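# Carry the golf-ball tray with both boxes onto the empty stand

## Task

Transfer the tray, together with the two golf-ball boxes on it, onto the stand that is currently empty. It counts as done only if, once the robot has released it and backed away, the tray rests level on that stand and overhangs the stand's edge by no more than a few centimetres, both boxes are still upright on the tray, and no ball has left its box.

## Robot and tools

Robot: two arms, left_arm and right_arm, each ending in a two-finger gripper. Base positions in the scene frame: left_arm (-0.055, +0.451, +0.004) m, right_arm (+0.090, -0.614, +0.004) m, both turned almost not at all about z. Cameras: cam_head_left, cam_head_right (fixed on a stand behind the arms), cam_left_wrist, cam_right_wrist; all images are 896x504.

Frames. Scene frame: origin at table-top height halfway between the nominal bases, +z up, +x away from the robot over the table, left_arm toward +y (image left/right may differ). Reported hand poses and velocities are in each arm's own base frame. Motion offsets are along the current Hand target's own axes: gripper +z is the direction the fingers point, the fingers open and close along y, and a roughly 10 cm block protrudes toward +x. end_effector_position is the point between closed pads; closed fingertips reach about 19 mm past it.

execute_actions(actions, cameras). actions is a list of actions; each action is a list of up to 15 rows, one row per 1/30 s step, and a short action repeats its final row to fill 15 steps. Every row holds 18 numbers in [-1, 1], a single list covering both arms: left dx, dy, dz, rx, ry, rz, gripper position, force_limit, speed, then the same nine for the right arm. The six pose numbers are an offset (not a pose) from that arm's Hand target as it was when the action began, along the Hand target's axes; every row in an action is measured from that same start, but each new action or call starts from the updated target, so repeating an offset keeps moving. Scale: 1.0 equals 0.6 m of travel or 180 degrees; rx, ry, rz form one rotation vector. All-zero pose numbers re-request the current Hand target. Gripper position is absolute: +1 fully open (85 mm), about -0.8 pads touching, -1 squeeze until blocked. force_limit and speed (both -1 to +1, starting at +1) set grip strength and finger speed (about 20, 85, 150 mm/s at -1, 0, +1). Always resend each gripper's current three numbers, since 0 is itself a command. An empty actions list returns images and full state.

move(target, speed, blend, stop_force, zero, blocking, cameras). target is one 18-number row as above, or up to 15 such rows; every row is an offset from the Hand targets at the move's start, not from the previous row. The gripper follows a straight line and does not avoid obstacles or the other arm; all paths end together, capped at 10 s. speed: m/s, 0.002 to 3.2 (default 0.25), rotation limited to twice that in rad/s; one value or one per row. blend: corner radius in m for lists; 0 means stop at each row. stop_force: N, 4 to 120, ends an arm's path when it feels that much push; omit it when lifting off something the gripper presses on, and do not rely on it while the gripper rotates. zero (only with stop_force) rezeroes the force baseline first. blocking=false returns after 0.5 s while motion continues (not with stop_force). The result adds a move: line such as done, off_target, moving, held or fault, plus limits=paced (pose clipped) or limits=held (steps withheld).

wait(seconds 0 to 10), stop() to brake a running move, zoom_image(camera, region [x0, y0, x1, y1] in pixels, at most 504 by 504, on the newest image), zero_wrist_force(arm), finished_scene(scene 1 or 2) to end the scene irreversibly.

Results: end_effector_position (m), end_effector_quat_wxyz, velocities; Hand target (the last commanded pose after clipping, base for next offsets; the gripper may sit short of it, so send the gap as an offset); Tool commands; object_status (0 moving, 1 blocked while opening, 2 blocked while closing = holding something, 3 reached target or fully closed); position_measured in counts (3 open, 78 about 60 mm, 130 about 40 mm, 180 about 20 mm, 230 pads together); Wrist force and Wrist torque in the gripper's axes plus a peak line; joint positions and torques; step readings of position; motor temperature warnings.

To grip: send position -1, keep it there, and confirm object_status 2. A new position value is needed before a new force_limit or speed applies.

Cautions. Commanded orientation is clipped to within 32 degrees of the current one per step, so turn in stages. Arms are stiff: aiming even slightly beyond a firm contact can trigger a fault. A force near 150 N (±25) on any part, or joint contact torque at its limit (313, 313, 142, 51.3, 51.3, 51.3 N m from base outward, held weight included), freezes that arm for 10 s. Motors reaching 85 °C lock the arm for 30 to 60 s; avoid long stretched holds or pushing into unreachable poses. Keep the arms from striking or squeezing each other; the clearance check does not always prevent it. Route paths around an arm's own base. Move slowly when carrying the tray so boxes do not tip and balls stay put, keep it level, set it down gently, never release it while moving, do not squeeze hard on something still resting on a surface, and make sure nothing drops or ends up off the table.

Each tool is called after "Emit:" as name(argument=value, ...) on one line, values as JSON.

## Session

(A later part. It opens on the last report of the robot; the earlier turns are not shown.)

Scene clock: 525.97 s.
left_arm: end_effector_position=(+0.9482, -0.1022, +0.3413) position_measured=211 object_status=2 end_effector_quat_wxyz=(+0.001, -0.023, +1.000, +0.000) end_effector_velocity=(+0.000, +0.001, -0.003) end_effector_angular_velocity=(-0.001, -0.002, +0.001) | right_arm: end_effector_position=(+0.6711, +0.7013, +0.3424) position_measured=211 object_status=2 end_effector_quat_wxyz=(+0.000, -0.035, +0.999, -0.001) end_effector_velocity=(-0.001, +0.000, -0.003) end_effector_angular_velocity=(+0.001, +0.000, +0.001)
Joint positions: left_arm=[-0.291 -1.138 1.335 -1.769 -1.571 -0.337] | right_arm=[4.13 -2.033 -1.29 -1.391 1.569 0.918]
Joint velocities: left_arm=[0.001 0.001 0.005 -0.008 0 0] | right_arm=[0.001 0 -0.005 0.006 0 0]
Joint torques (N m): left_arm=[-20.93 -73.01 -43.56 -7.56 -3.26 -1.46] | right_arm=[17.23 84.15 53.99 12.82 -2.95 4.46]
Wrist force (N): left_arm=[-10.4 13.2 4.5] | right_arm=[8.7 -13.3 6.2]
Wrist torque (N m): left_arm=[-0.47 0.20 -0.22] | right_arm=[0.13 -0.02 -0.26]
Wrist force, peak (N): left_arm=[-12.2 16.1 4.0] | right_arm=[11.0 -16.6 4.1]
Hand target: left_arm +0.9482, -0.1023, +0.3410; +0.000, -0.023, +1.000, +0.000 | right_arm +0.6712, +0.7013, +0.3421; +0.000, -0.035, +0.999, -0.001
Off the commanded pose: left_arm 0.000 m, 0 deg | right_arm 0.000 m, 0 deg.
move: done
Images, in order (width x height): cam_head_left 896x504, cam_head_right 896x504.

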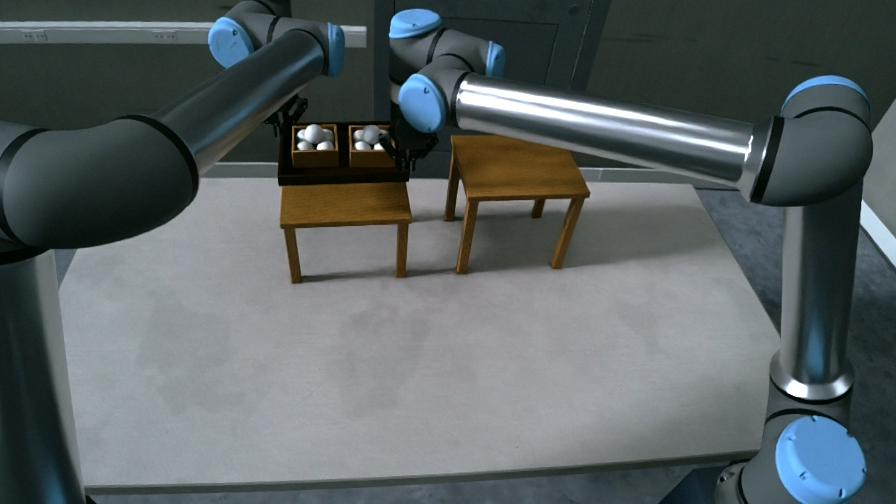

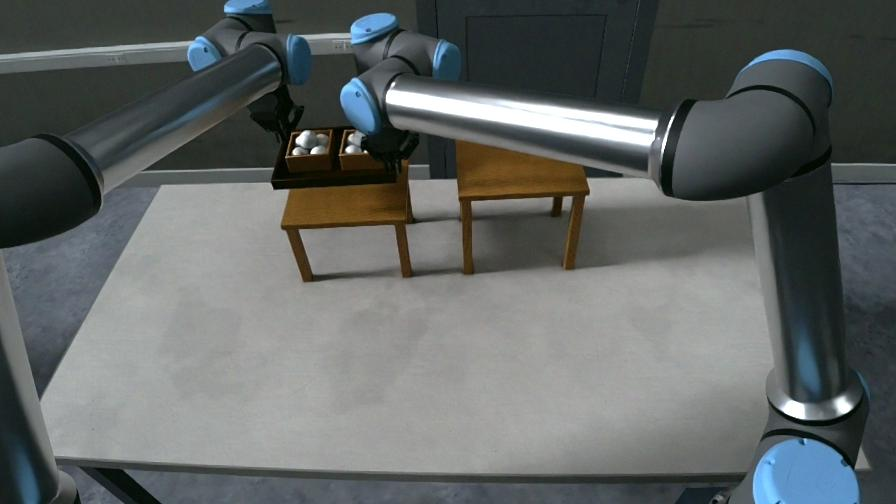

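Emit:
move(target=[-0.0006, -0.1757, 0, 0, 0, 0, -1, -0.5, -1, -0.0003, -0.1757, 0.0003, 0, 0, 0, -1, -0.5, -1], cameras=["cam_head_left", "cam_head_right"], speed=0.08)

Scene clock: 533.30 s.
left_arm: end_effector_position=(+0.9535, -0.2077, +0.3410) position_measured=211 object_status=2 end_effector_quat_wxyz=(+0.000, -0.023, +1.000, +0.000) end_effector_velocity=(-0.001, +0.005, -0.001) end_effector_angular_velocity=(+0.001, +0.003, +0.000) | right_arm: end_effector_position=(+0.6788, +0.5960, +0.3422) position_measured=211 object_status=2 end_effector_quat_wxyz=(+0.000, -0.035, +0.999, -0.001) end_effector_velocity=(+0.000, +0.004, +0.000) end_effector_angular_velocity=(+0.001, -0.001, +0.000)
Joint positions: left_arm=[-0.394 -1.1 1.28 -1.751 -1.57 -0.44] | right_arm=[4.057 -1.921 -1.45 -1.342 1.569 0.845]
Joint velocities: left_arm=[0.004 -0.002 0.003 0.001 0 0.005] | right_arm=[0.003 -0.004 0.006 -0.001 0 0.003]
Joint torques (N m): left_arm=[-10.16 -100.29 -44.52 -4.95 -0.79 2.7] | right_arm=[16.14 69.61 66.06 8.01 -2.18 4.45]
Wrist force (N): left_arm=[-9.7 12.1 5.1] | right_arm=[7.8 -11.6 7.1]
Wrist torque (N m): left_arm=[-0.38 0.27 -0.31] | right_arm=[0.21 0.03 -0.04]
Wrist force, peak (N): left_arm=[-11.5 16.4 5.1] | right_arm=[10.3 -15.7 6.0]
Hand target: left_arm +0.9534, -0.2076, +0.3410; +0.000, -0.023, +1.000, +0.000 | right_arm +0.6787, +0.5961, +0.3421; +0.000, -0.035, +0.999, -0.001
Off the commanded pose: left_arm 0.000 m, 0 deg | right_arm 0.000 m, 0 deg.
move: done
Images, in order (width x height): cam_head_left 896x504, cam_head_right 896x504.

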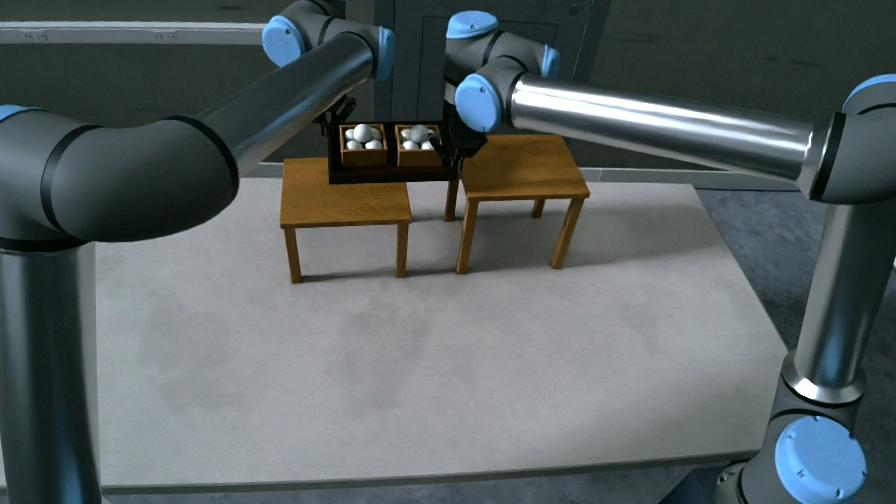

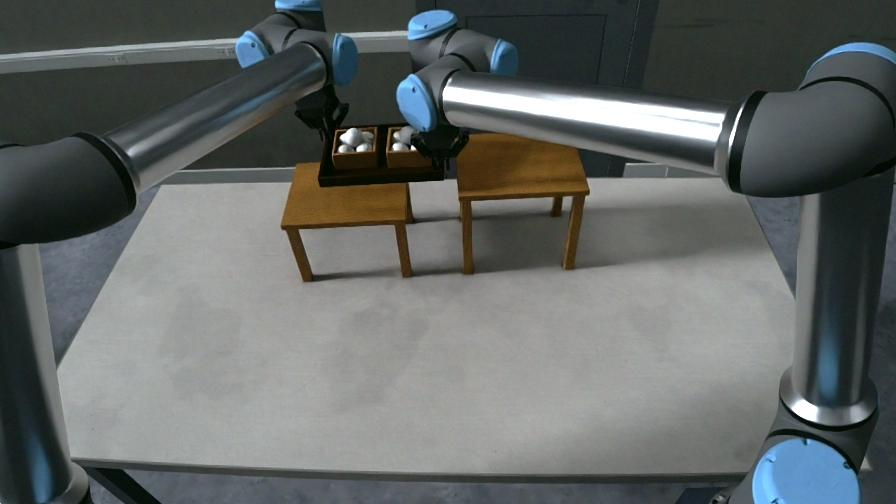

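Emit:
move(target=[-0.0012, -0.3514, 0, 0, 0, 0, -1, -0.5, -1, -0.0006, -0.3514, 0.0006, 0, 0, 0, -1, -0.5, -1], cameras=["all"], speed=0.08)

Scene clock: 540.33 s.
left_arm: end_effector_position=(+0.9639, -0.4183, +0.3410) position_measured=211 object_status=2 end_effector_quat_wxyz=(+0.000, -0.023, +1.000, +0.000) end_effector_velocity=(-0.001, +0.004, +0.000) end_effector_angular_velocity=(+0.001, +0.001, -0.001) | right_arm: end_effector_position=(+0.6938, +0.3857, +0.3422) position_measured=211 object_status=2 end_effector_quat_wxyz=(+0.000, -0.035, +0.999, -0.001) end_effector_velocity=(+0.000, +0.004, +0.000) end_effector_angular_velocity=(+0.001, -0.002, -0.001)
Joint positions: left_arm=[-0.576 -0.967 1.073 -1.677 -1.57 -0.622] | right_arm=[3.871 -1.744 -1.678 -1.291 1.569 0.659]
Joint velocities: left_arm=[0.003 -0.003 0.006 -0.001 0 0.004] | right_arm=[0.004 -0.003 0.003 0.001 0 0.005]
Joint torques (N m): left_arm=[-3.71 -109.33 -45.73 -7.72 1.2 2.53] | right_arm=[14.74 57.42 63.41 8.26 -2.19 4.66]
Wrist force (N): left_arm=[-5.2 3.9 3.9] | right_arm=[3.5 -3.8 7.1]
Wrist torque (N m): left_arm=[-0.25 0.27 -0.26] | right_arm=[0.18 0.04 -0.10]
Wrist force, peak (N): left_arm=[-10.2 13.2 5.0] | right_arm=[8.9 -13.2 6.4]
Hand target: left_arm +0.9639, -0.4181, +0.3411; +0.000, -0.023, +1.000, +0.000 | right_arm +0.6938, +0.3858, +0.3421; +0.000, -0.035, +0.999, -0.001
Off the commanded pose: left_arm 0.000 m, 0 deg | right_arm 0.000 m, 0 deg.
move: done

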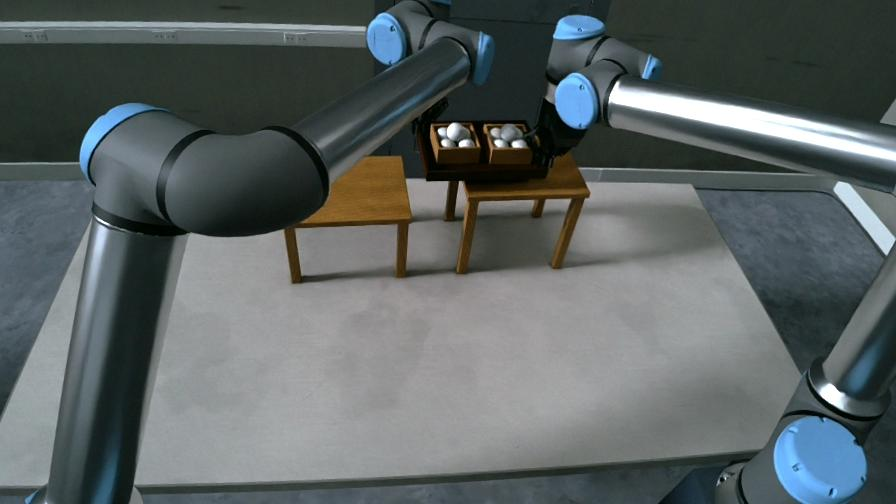

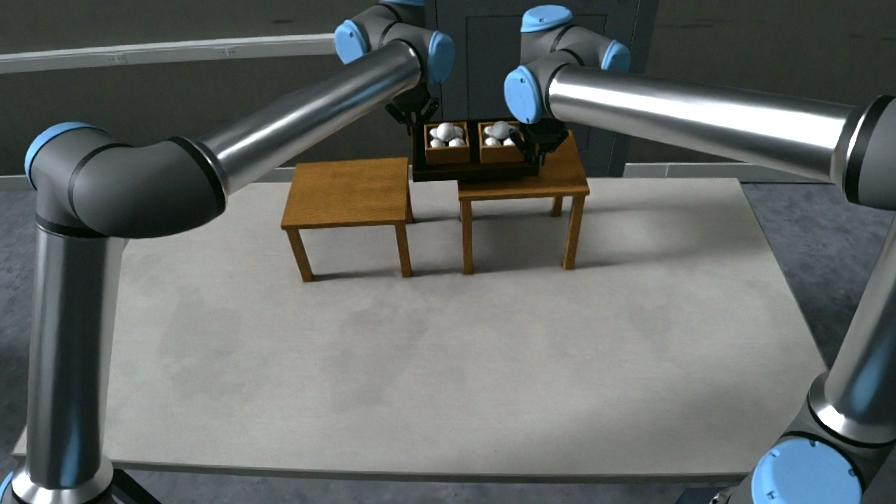

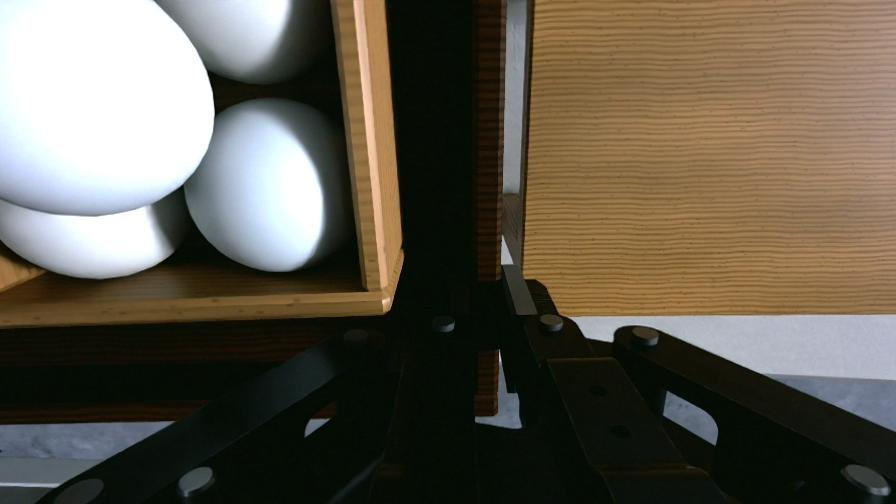

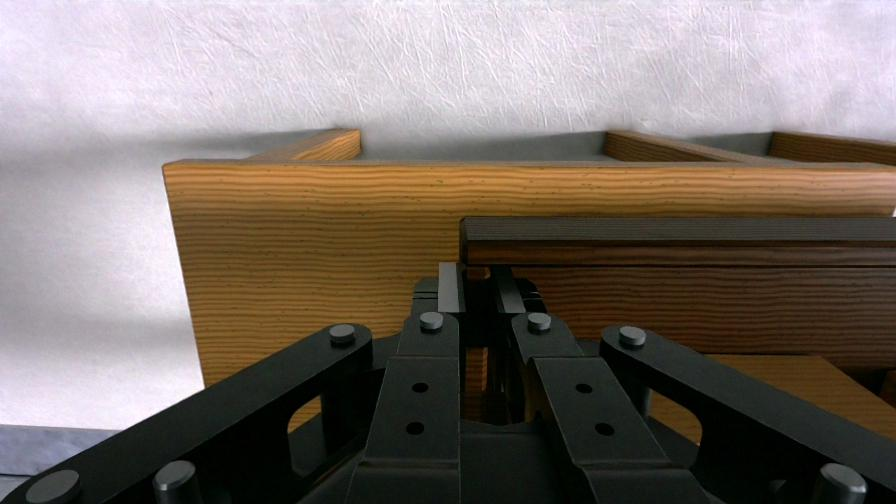

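Emit:
move(target=[-0.0006, -0.1757, 0, 0, 0, 0, -1, -0.5, -1, -0.0003, -0.1757, 0.0003, 0, 0, 0, -1, -0.5, -1], cameras=["all"], speed=0.08)

Emit:
zoom_image(camera="cam_head_left", region=[440, 100, 620, 220])

Emit:
zoom_image(camera="cam_head_right", region=[440, 100, 620, 220])

Scene clock: 546.90 s.
left_arm: end_effector_position=(+0.9691, -0.5235, +0.3410) position_measured=211 object_status=2 end_effector_quat_wxyz=(+0.000, -0.023, +1.000, +0.000) | right_arm: end_effector_position=(+0.7013, +0.2806, +0.3422) position_measured=211 object_status=2 end_effector_quat_wxyz=(+0.000, -0.035, +0.999, -0.001)
Joint positions: left_arm=[-0.654 -0.867 0.907 -1.612 -1.57 -0.701] | right_arm=[3.756 -1.681 -1.751 -1.281 1.569 0.544]
Joint torques (N m): left_arm=[-0.52 -117.58 -46.04 -8.54 1.95 1.39] | right_arm=[13.24 50.01 60.37 8.15 -2.48 4]
Wrist force (N): left_arm=[-3.2 0.9 3.5] | right_arm=[2.2 0.8 6.9]
Wrist torque (N m): left_arm=[-0.11 0.27 -0.25] | right_arm=[0.45 -0.01 -0.15]
Wrist force, peak (N): left_arm=[-5.6 7.1 4.7] | right_arm=[5.2 -6.0 7.3]
Hand target: left_arm +0.9692, -0.5234, +0.3411; +0.000, -0.023, +1.000, +0.000 | right_arm +0.7014, +0.2807, +0.3421; +0.000, -0.035, +0.999, -0.001
Off the commanded pose: left_arm 0.000 m, 0 deg | right_arm 0.000 m, 0 deg.
move: done

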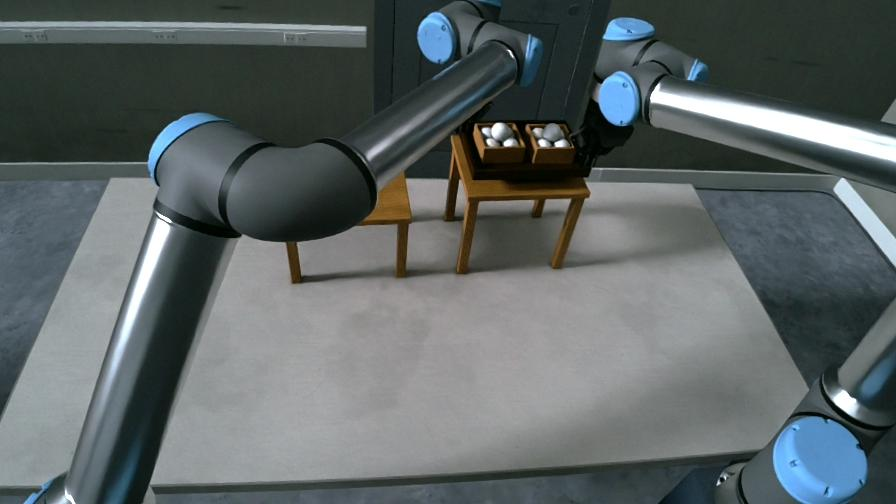

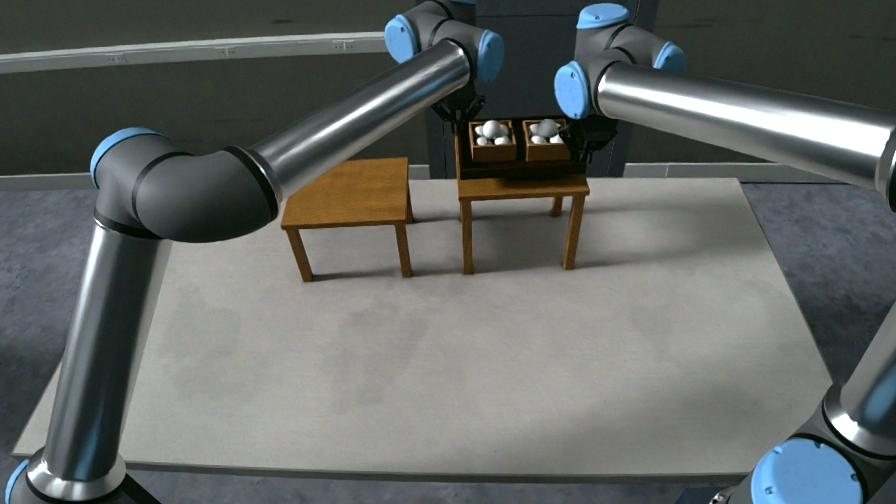

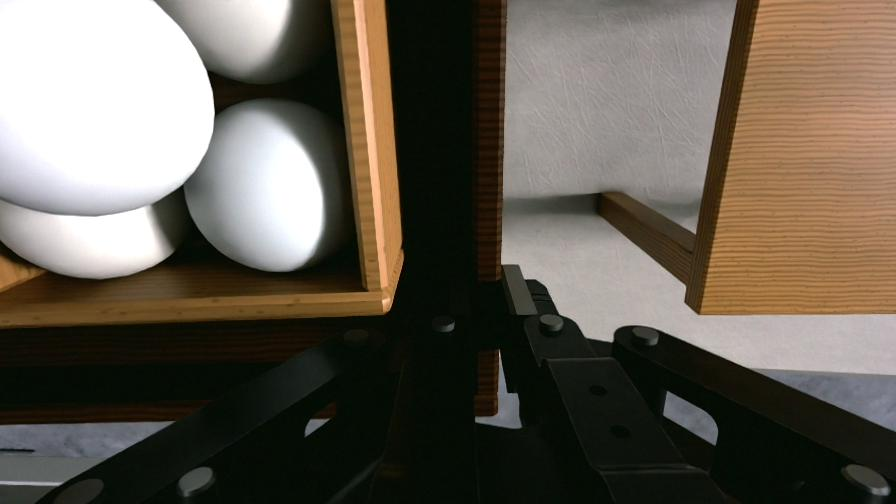

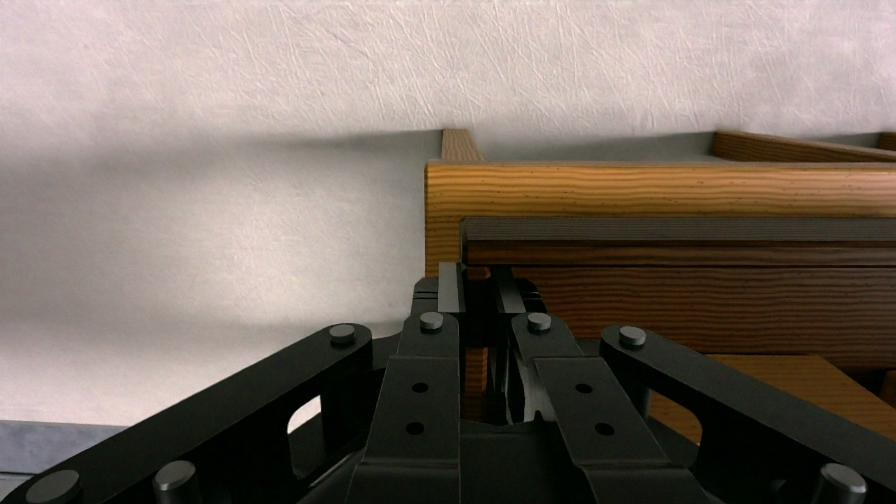

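Scaled by 2.800 from the camera's 896x504 image, which has a finer 1280x720 frame.

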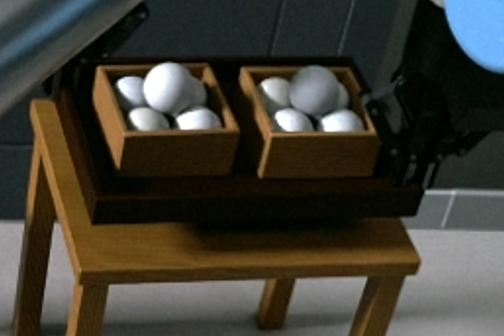

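Scaled by 2.800 from the camera's 896x504 image, which has a finer 1280x720 frame.

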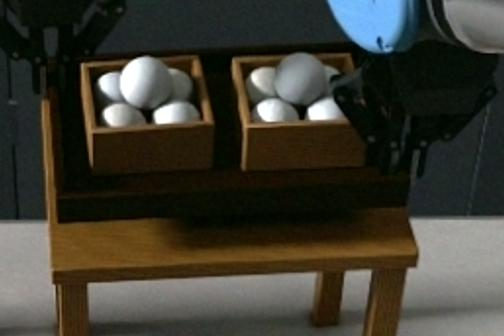

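Emit:
move(target=[0, 0, 0.045, 0, 0, 0, -1, -0.5, -1, 0, -0.003, 0.045, 0, 0, 0, -1, -0.5, -1], cameras=["cam_head_left", "cam_right_wrist"], speed=0.05)

Emit:
zoom_image(camera="cam_head_left", region=[440, 100, 620, 220])

Scene clock: 558.40 s.
left_arm: end_effector_position=(+0.9691, -0.5236, +0.3138) position_measured=211 object_status=2 end_effector_quat_wxyz=(+0.000, -0.023, +1.000, +0.000) end_effector_velocity=(+0.000, +0.001, +0.002) end_effector_angular_velocity=(+0.002, +0.002, +0.001) | right_arm: end_effector_position=(+0.7015, +0.2789, +0.3149) position_measured=211 object_status=2 end_effector_quat_wxyz=(+0.000, -0.035, +0.999, -0.001) end_effector_velocity=(+0.000, +0.000, +0.002) end_effector_angular_velocity=(-0.001, +0.001, +0.000)
Joint positions: left_arm=[-0.654 -0.864 0.949 -1.657 -1.57 -0.7] | right_arm=[3.753 -1.695 -1.786 -1.233 1.569 0.542]
Joint velocities: left_arm=[0.001 0 -0.004 0.007 0 0] | right_arm=[0 0 0.004 -0.006 0 0]
Joint torques (N m): left_arm=[30.57 -110.73 -57.86 0.52 9.5 2.22] | right_arm=[-31.25 82.59 45.95 -4.83 -3.5 -1.76]
Wrist force (N): left_arm=[12.4 -29.8 3.8] | right_arm=[-13.8 31.7 7.2]
Wrist torque (N m): left_arm=[0.26 0.41 -0.31] | right_arm=[0.22 -0.08 -0.05]
Wrist force, peak (N): left_arm=[13.8 -32.1 4.9] | right_arm=[-14.8 33.9 8.0]
Hand target: left_arm +0.9692, -0.5234, +0.3141; +0.000, -0.023, +1.000, +0.000 | right_arm +0.7015, +0.2789, +0.3151; +0.000, -0.035, +0.999, -0.001
Off the commanded pose: left_arm 0.000 m, 0 deg | right_arm 0.000 m, 0 deg.
move: done
Images, in order (width x height): cam_head_left 896x504, cam_right_wrist 896x504.

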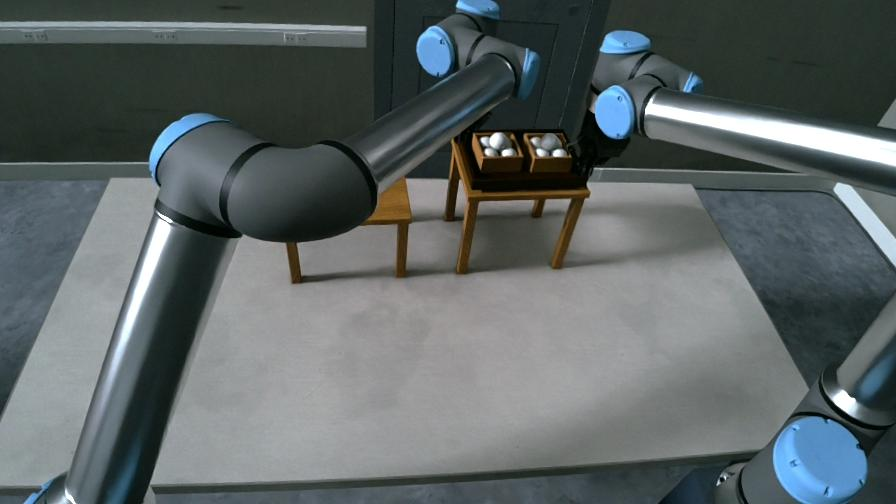

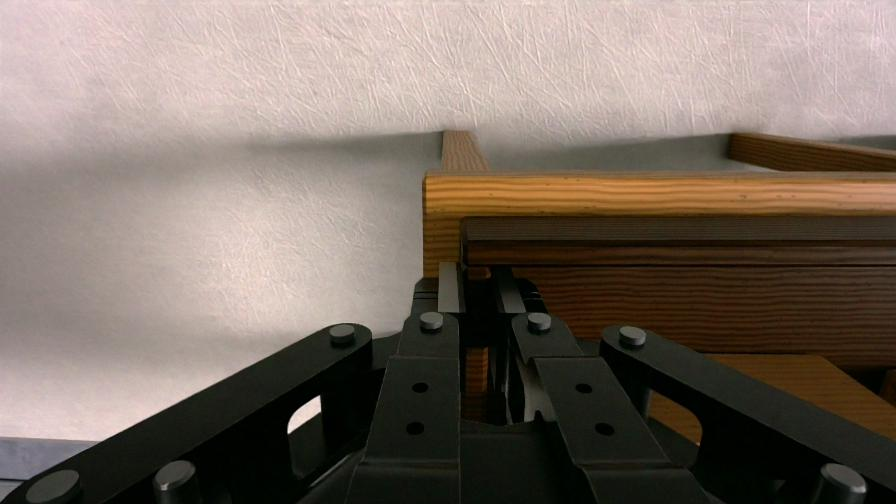

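Scaled by 2.800 from the camera's 896x504 image, which has a finer 1280x720 frame.

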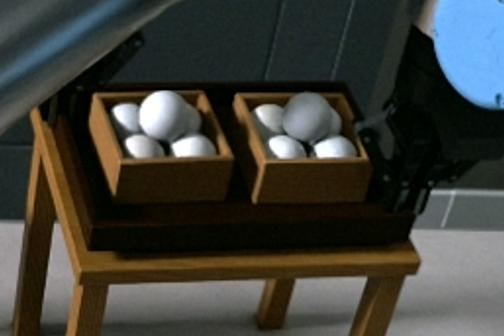

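Emit:
move(target=[0, -0.003, 0, 0, 0, 0, -1, -0.5, -1, 0, 0, 0, 0, 0, 0, -1, -0.5, -1], cameras=[], speed=0.01)

Scene clock: 565.17 s.
left_arm: end_effector_position=(+0.9694, -0.5251, +0.3141) position_measured=211 object_status=2 end_effector_quat_wxyz=(+0.001, -0.023, +1.000, +0.000) | right_arm: end_effector_position=(+0.7015, +0.2787, +0.3151) position_measured=211 object_status=2 end_effector_quat_wxyz=(+0.000, -0.035, +0.999, -0.001)
Joint positions: left_arm=[-0.655 -0.862 0.945 -1.655 -1.57 -0.702] | right_arm=[3.753 -1.694 -1.785 -1.233 1.569 0.542]
Joint torques (N m): left_arm=[-6.12 -97.57 -56.39 -2.65 2.49 -0.99] | right_arm=[-11.83 81.28 44.43 4.03 -3.6 3.6]
Wrist force (N): left_arm=[0.4 -5.2 4.7] | right_arm=[-1.1 6.8 6.2]
Wrist torque (N m): left_arm=[-0.07 0.23 -0.15] | right_arm=[0.33 -0.06 0.02]
Wrist force, peak (N): left_arm=[14.8 -34.1 3.9] | right_arm=[-16.3 35.9 7.4]
Hand target: left_arm +0.9693, -0.5252, +0.3141; +0.000, -0.023, +1.000, +0.000 | right_arm +0.7015, +0.2789, +0.3151; +0.000, -0.035, +0.999, -0.001
Off the commanded pose: left_arm 0.000 m, 0 deg | right_arm 0.000 m, 0 deg.
move: done
No camera images: "cameras" was empty.

Emit:
move(target=[0, 0, 0.042, 0, 0, 0, -1, -0.5, -1, 0, 0, 0.042, 0, 0, 0, -1, -0.5, -1], cameras=["cam_left_wrist", "cam_right_wrist"], speed=0.007, stop_force=4)

Scene clock: 580.93 s.
left_arm: end_effector_position=(+0.9693, -0.5252, +0.3031) position_measured=211 object_status=2 end_effector_quat_wxyz=(+0.000, -0.023, +1.000, +0.000) | right_arm: end_effector_position=(+0.7015, +0.2788, +0.3032) position_measured=211 object_status=2 end_effector_quat_wxyz=(+0.000, -0.035, +0.999, -0.001)
Joint positions: left_arm=[-0.655 -0.86 0.961 -1.673 -1.57 -0.702] | right_arm=[3.753 -1.701 -1.8 -1.212 1.569 0.542]
Joint torques (N m): left_arm=[-7.26 -102.52 -56.72 -1.25 -2.21 0.85] | right_arm=[-0.88 64.77 57.08 2.79 2.52 0.37]
Wrist force (N): left_arm=[-5.1 -0.5 -0.4] | right_arm=[2.3 -2.2 3.3]
Wrist torque (N m): left_arm=[-0.28 0.11 -0.15] | right_arm=[0.14 -0.36 0.02]
Wrist force, peak (N): left_arm=[4.6 0.1 -12.2] | right_arm=[13.3 -4.1 -14.5]
Hand target: left_arm +0.9693, -0.5252, +0.3031; +0.000, -0.023, +1.000, +0.000 (not the last commanded pose) | right_arm +0.7015, +0.2788, +0.3032; +0.000, -0.035, +0.999, -0.001 (not the last commanded pose)
Off the commanded pose: left_arm 0.014 m, 0 deg | right_arm 0.013 m, 0 deg.
move: contact (left_arm, right_arm)
Images, in order (width x height): cam_left_wrist 896x504, cam_right_wrist 896x504.

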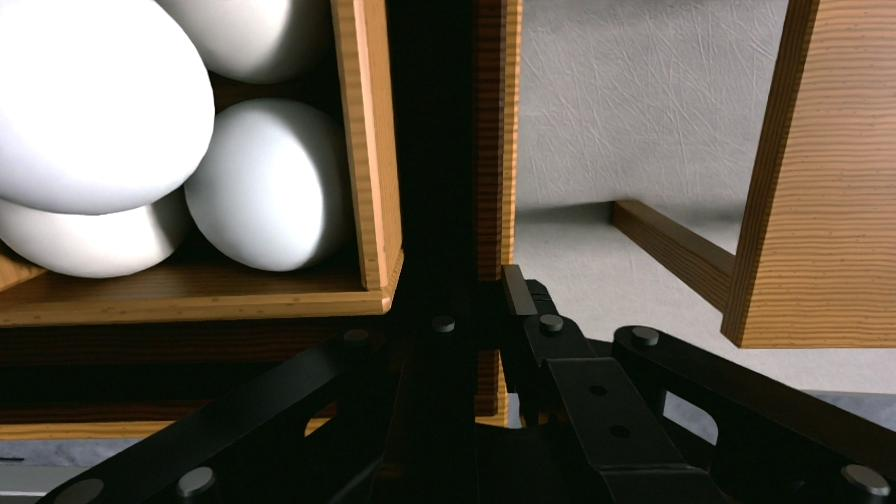

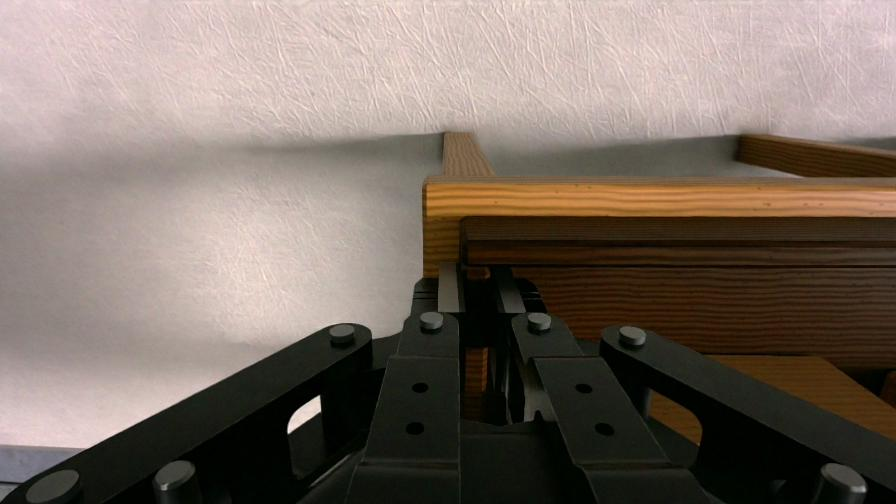

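Emit:
move(target=[0, 0, 0, 0, 0, 0, -0.29, -0.5, -1, 0, 0, 0, 0, 0, 0, -0.29, -0.5, -1], cameras=["cam_left_wrist", "cam_right_wrist"], speed=0.02)

Scene clock: 589.27 s.
left_arm: end_effector_position=(+0.9693, -0.5252, +0.3031) position_measured=165 object_status=0 end_effector_quat_wxyz=(+0.000, -0.023, +1.000, +0.000) | right_arm: end_effector_position=(+0.7015, +0.2789, +0.3032) position_measured=165 object_status=0 end_effector_quat_wxyz=(+0.000, -0.035, +0.999, -0.001)
Joint positions: left_arm=[-0.655 -0.86 0.961 -1.673 -1.57 -0.702] | right_arm=[3.753 -1.701 -1.8 -1.212 1.569 0.542]
Joint torques (N m): left_arm=[-3.91 -104.79 -54.63 -5.97 -2.03 0.51] | right_arm=[0.39 69.12 39.48 3.75 2.53 0.33]
Wrist force (N): left_arm=[-1.0 -0.7 -0.9] | right_arm=[1.5 1.4 1.2]
Wrist torque (N m): left_arm=[-0.17 0.22 0.02] | right_arm=[0.12 -0.40 0.18]
Wrist force, peak (N): left_arm=[-5.6 -0.1 -0.5] | right_arm=[2.7 -0.2 6.1]
Hand target: left_arm +0.9693, -0.5252, +0.3031; +0.000, -0.023, +1.000, +0.000 | right_arm +0.7015, +0.2788, +0.3032; +0.000, -0.035, +0.999, -0.001
Off the commanded pose: left_arm 0.000 m, 0 deg | right_arm 0.000 m, 0 deg.
move: done
Images, in order (width x height): cam_left_wrist 896x504, cam_right_wrist 896x504.

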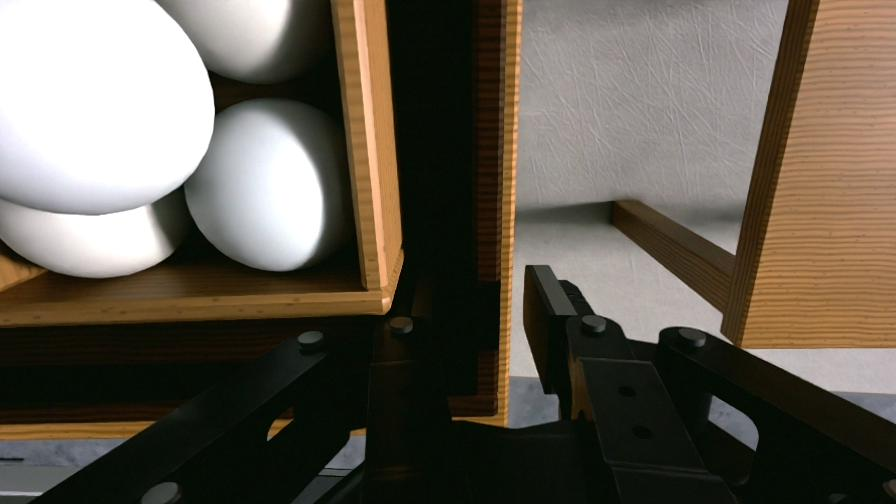

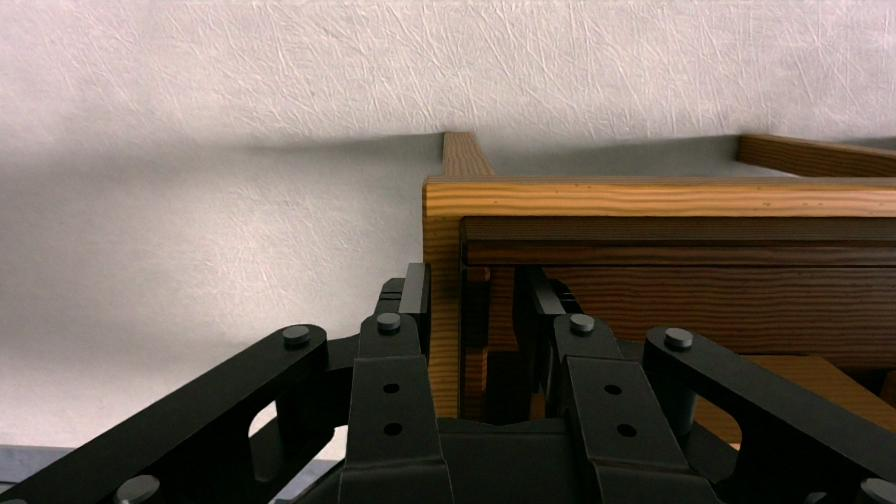

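Emit:
move(target=[[0, 0, -0.1, 0, 0, 0, -0.29, -0.5, -1, 0, 0, -0.1, 0, 0, 0, -0.29, -0.5, -1], [0, 0.15, -0.35, 0, 0, 0, -0.29, -0.5, -1, 0, -0.15, -0.35, 0, 0, 0, -0.29, -0.5, -1]], cameras=["all"], speed=[0.06, 0.15], blend=[0.01, 0])

Emit:
zoom_image(camera="cam_head_left", region=[430, 100, 610, 220])

Emit:
zoom_image(camera="cam_head_right", region=[430, 100, 610, 220])

Scene clock: 598.37 s.
left_arm: end_effector_position=(+0.9649, -0.4353, +0.5131) position_measured=165 object_status=3 end_effector_quat_wxyz=(+0.001, -0.023, +1.000, +0.000) | right_arm: end_effector_position=(+0.7076, +0.1894, +0.5134) position_measured=165 object_status=3 end_effector_quat_wxyz=(+0.000, -0.035, +0.999, -0.001)
Joint positions: left_arm=[-0.589 -0.93 0.709 -1.351 -1.57 -0.636] | right_arm=[3.644 -1.604 -1.531 -1.579 1.569 0.432]
Joint torques (N m): left_arm=[-8.85 -84.06 -49.5 -6.57 -2.3 -1.85] | right_arm=[6.94 38.81 54.62 4.56 -0.62 4.78]
Wrist force (N): left_arm=[-1.3 -0.7 -1.2] | right_arm=[0.9 1.1 1.4]
Wrist torque (N m): left_arm=[-0.15 0.25 -0.05] | right_arm=[0.05 -0.30 0.00]
Wrist force, peak (N): left_arm=[-1.3 0.3 -3.0] | right_arm=[1.1 2.4 2.2]
Hand target: left_arm +0.9649, -0.4353, +0.5131; +0.000, -0.023, +1.000, +0.000 | right_arm +0.7077, +0.1894, +0.5134; +0.000, -0.035, +0.999, -0.001
Off the commanded pose: left_arm 0.000 m, 0 deg | right_arm 0.000 m, 0 deg.
move: done

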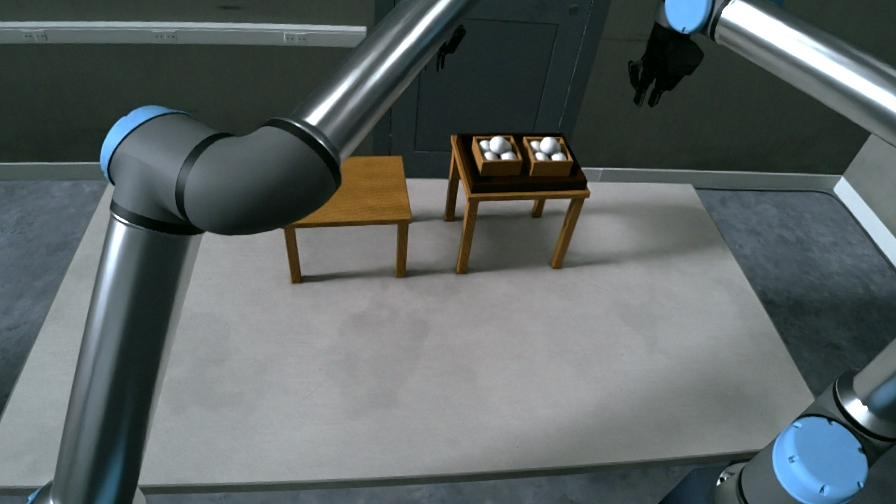

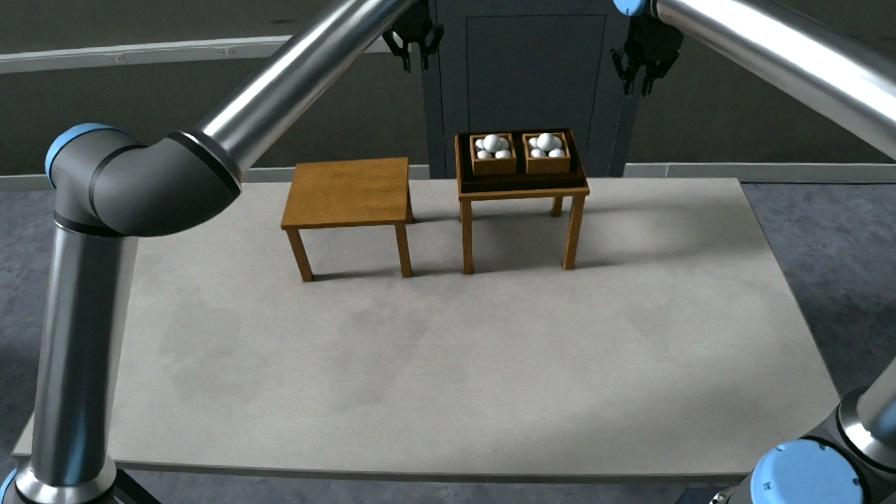

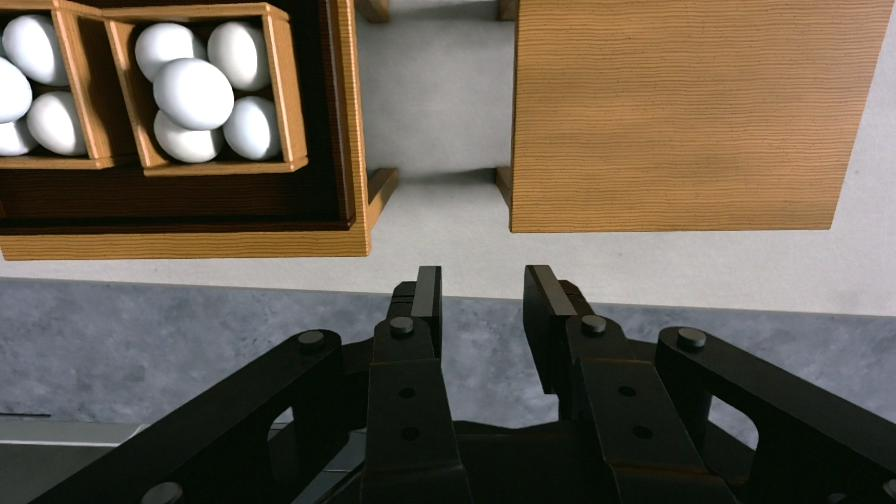

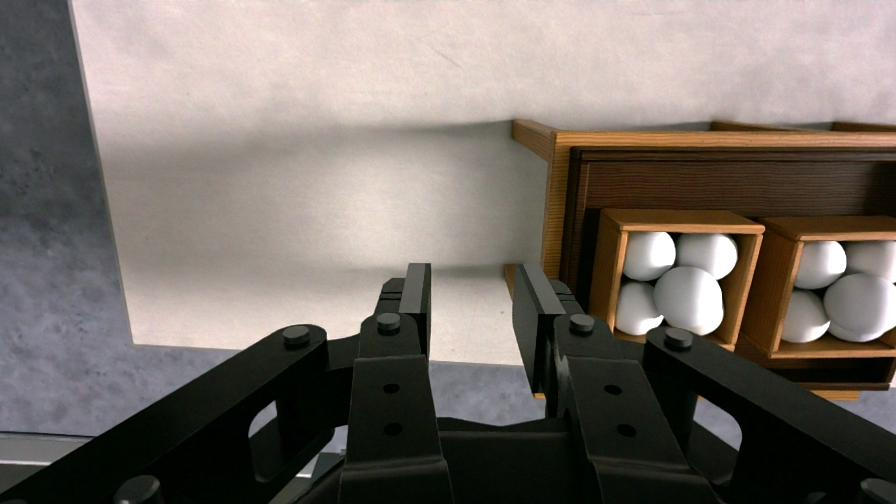

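Scaled by 2.800 from the camera's 896x504 image, which has a finer 1280x720 frame.

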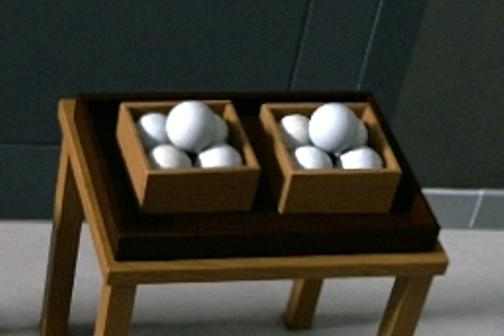

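Scaled by 2.800 from the camera's 896x504 image, which has a finer 1280x720 frame.

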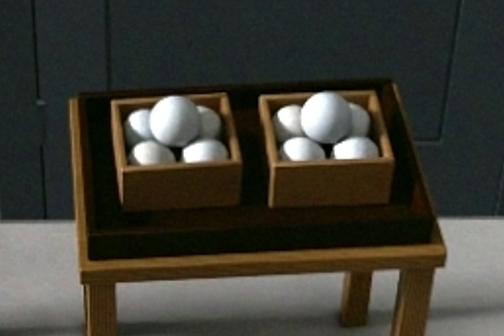

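Emit:
finished_scene(scene=1)

The scene is finished: the task was done.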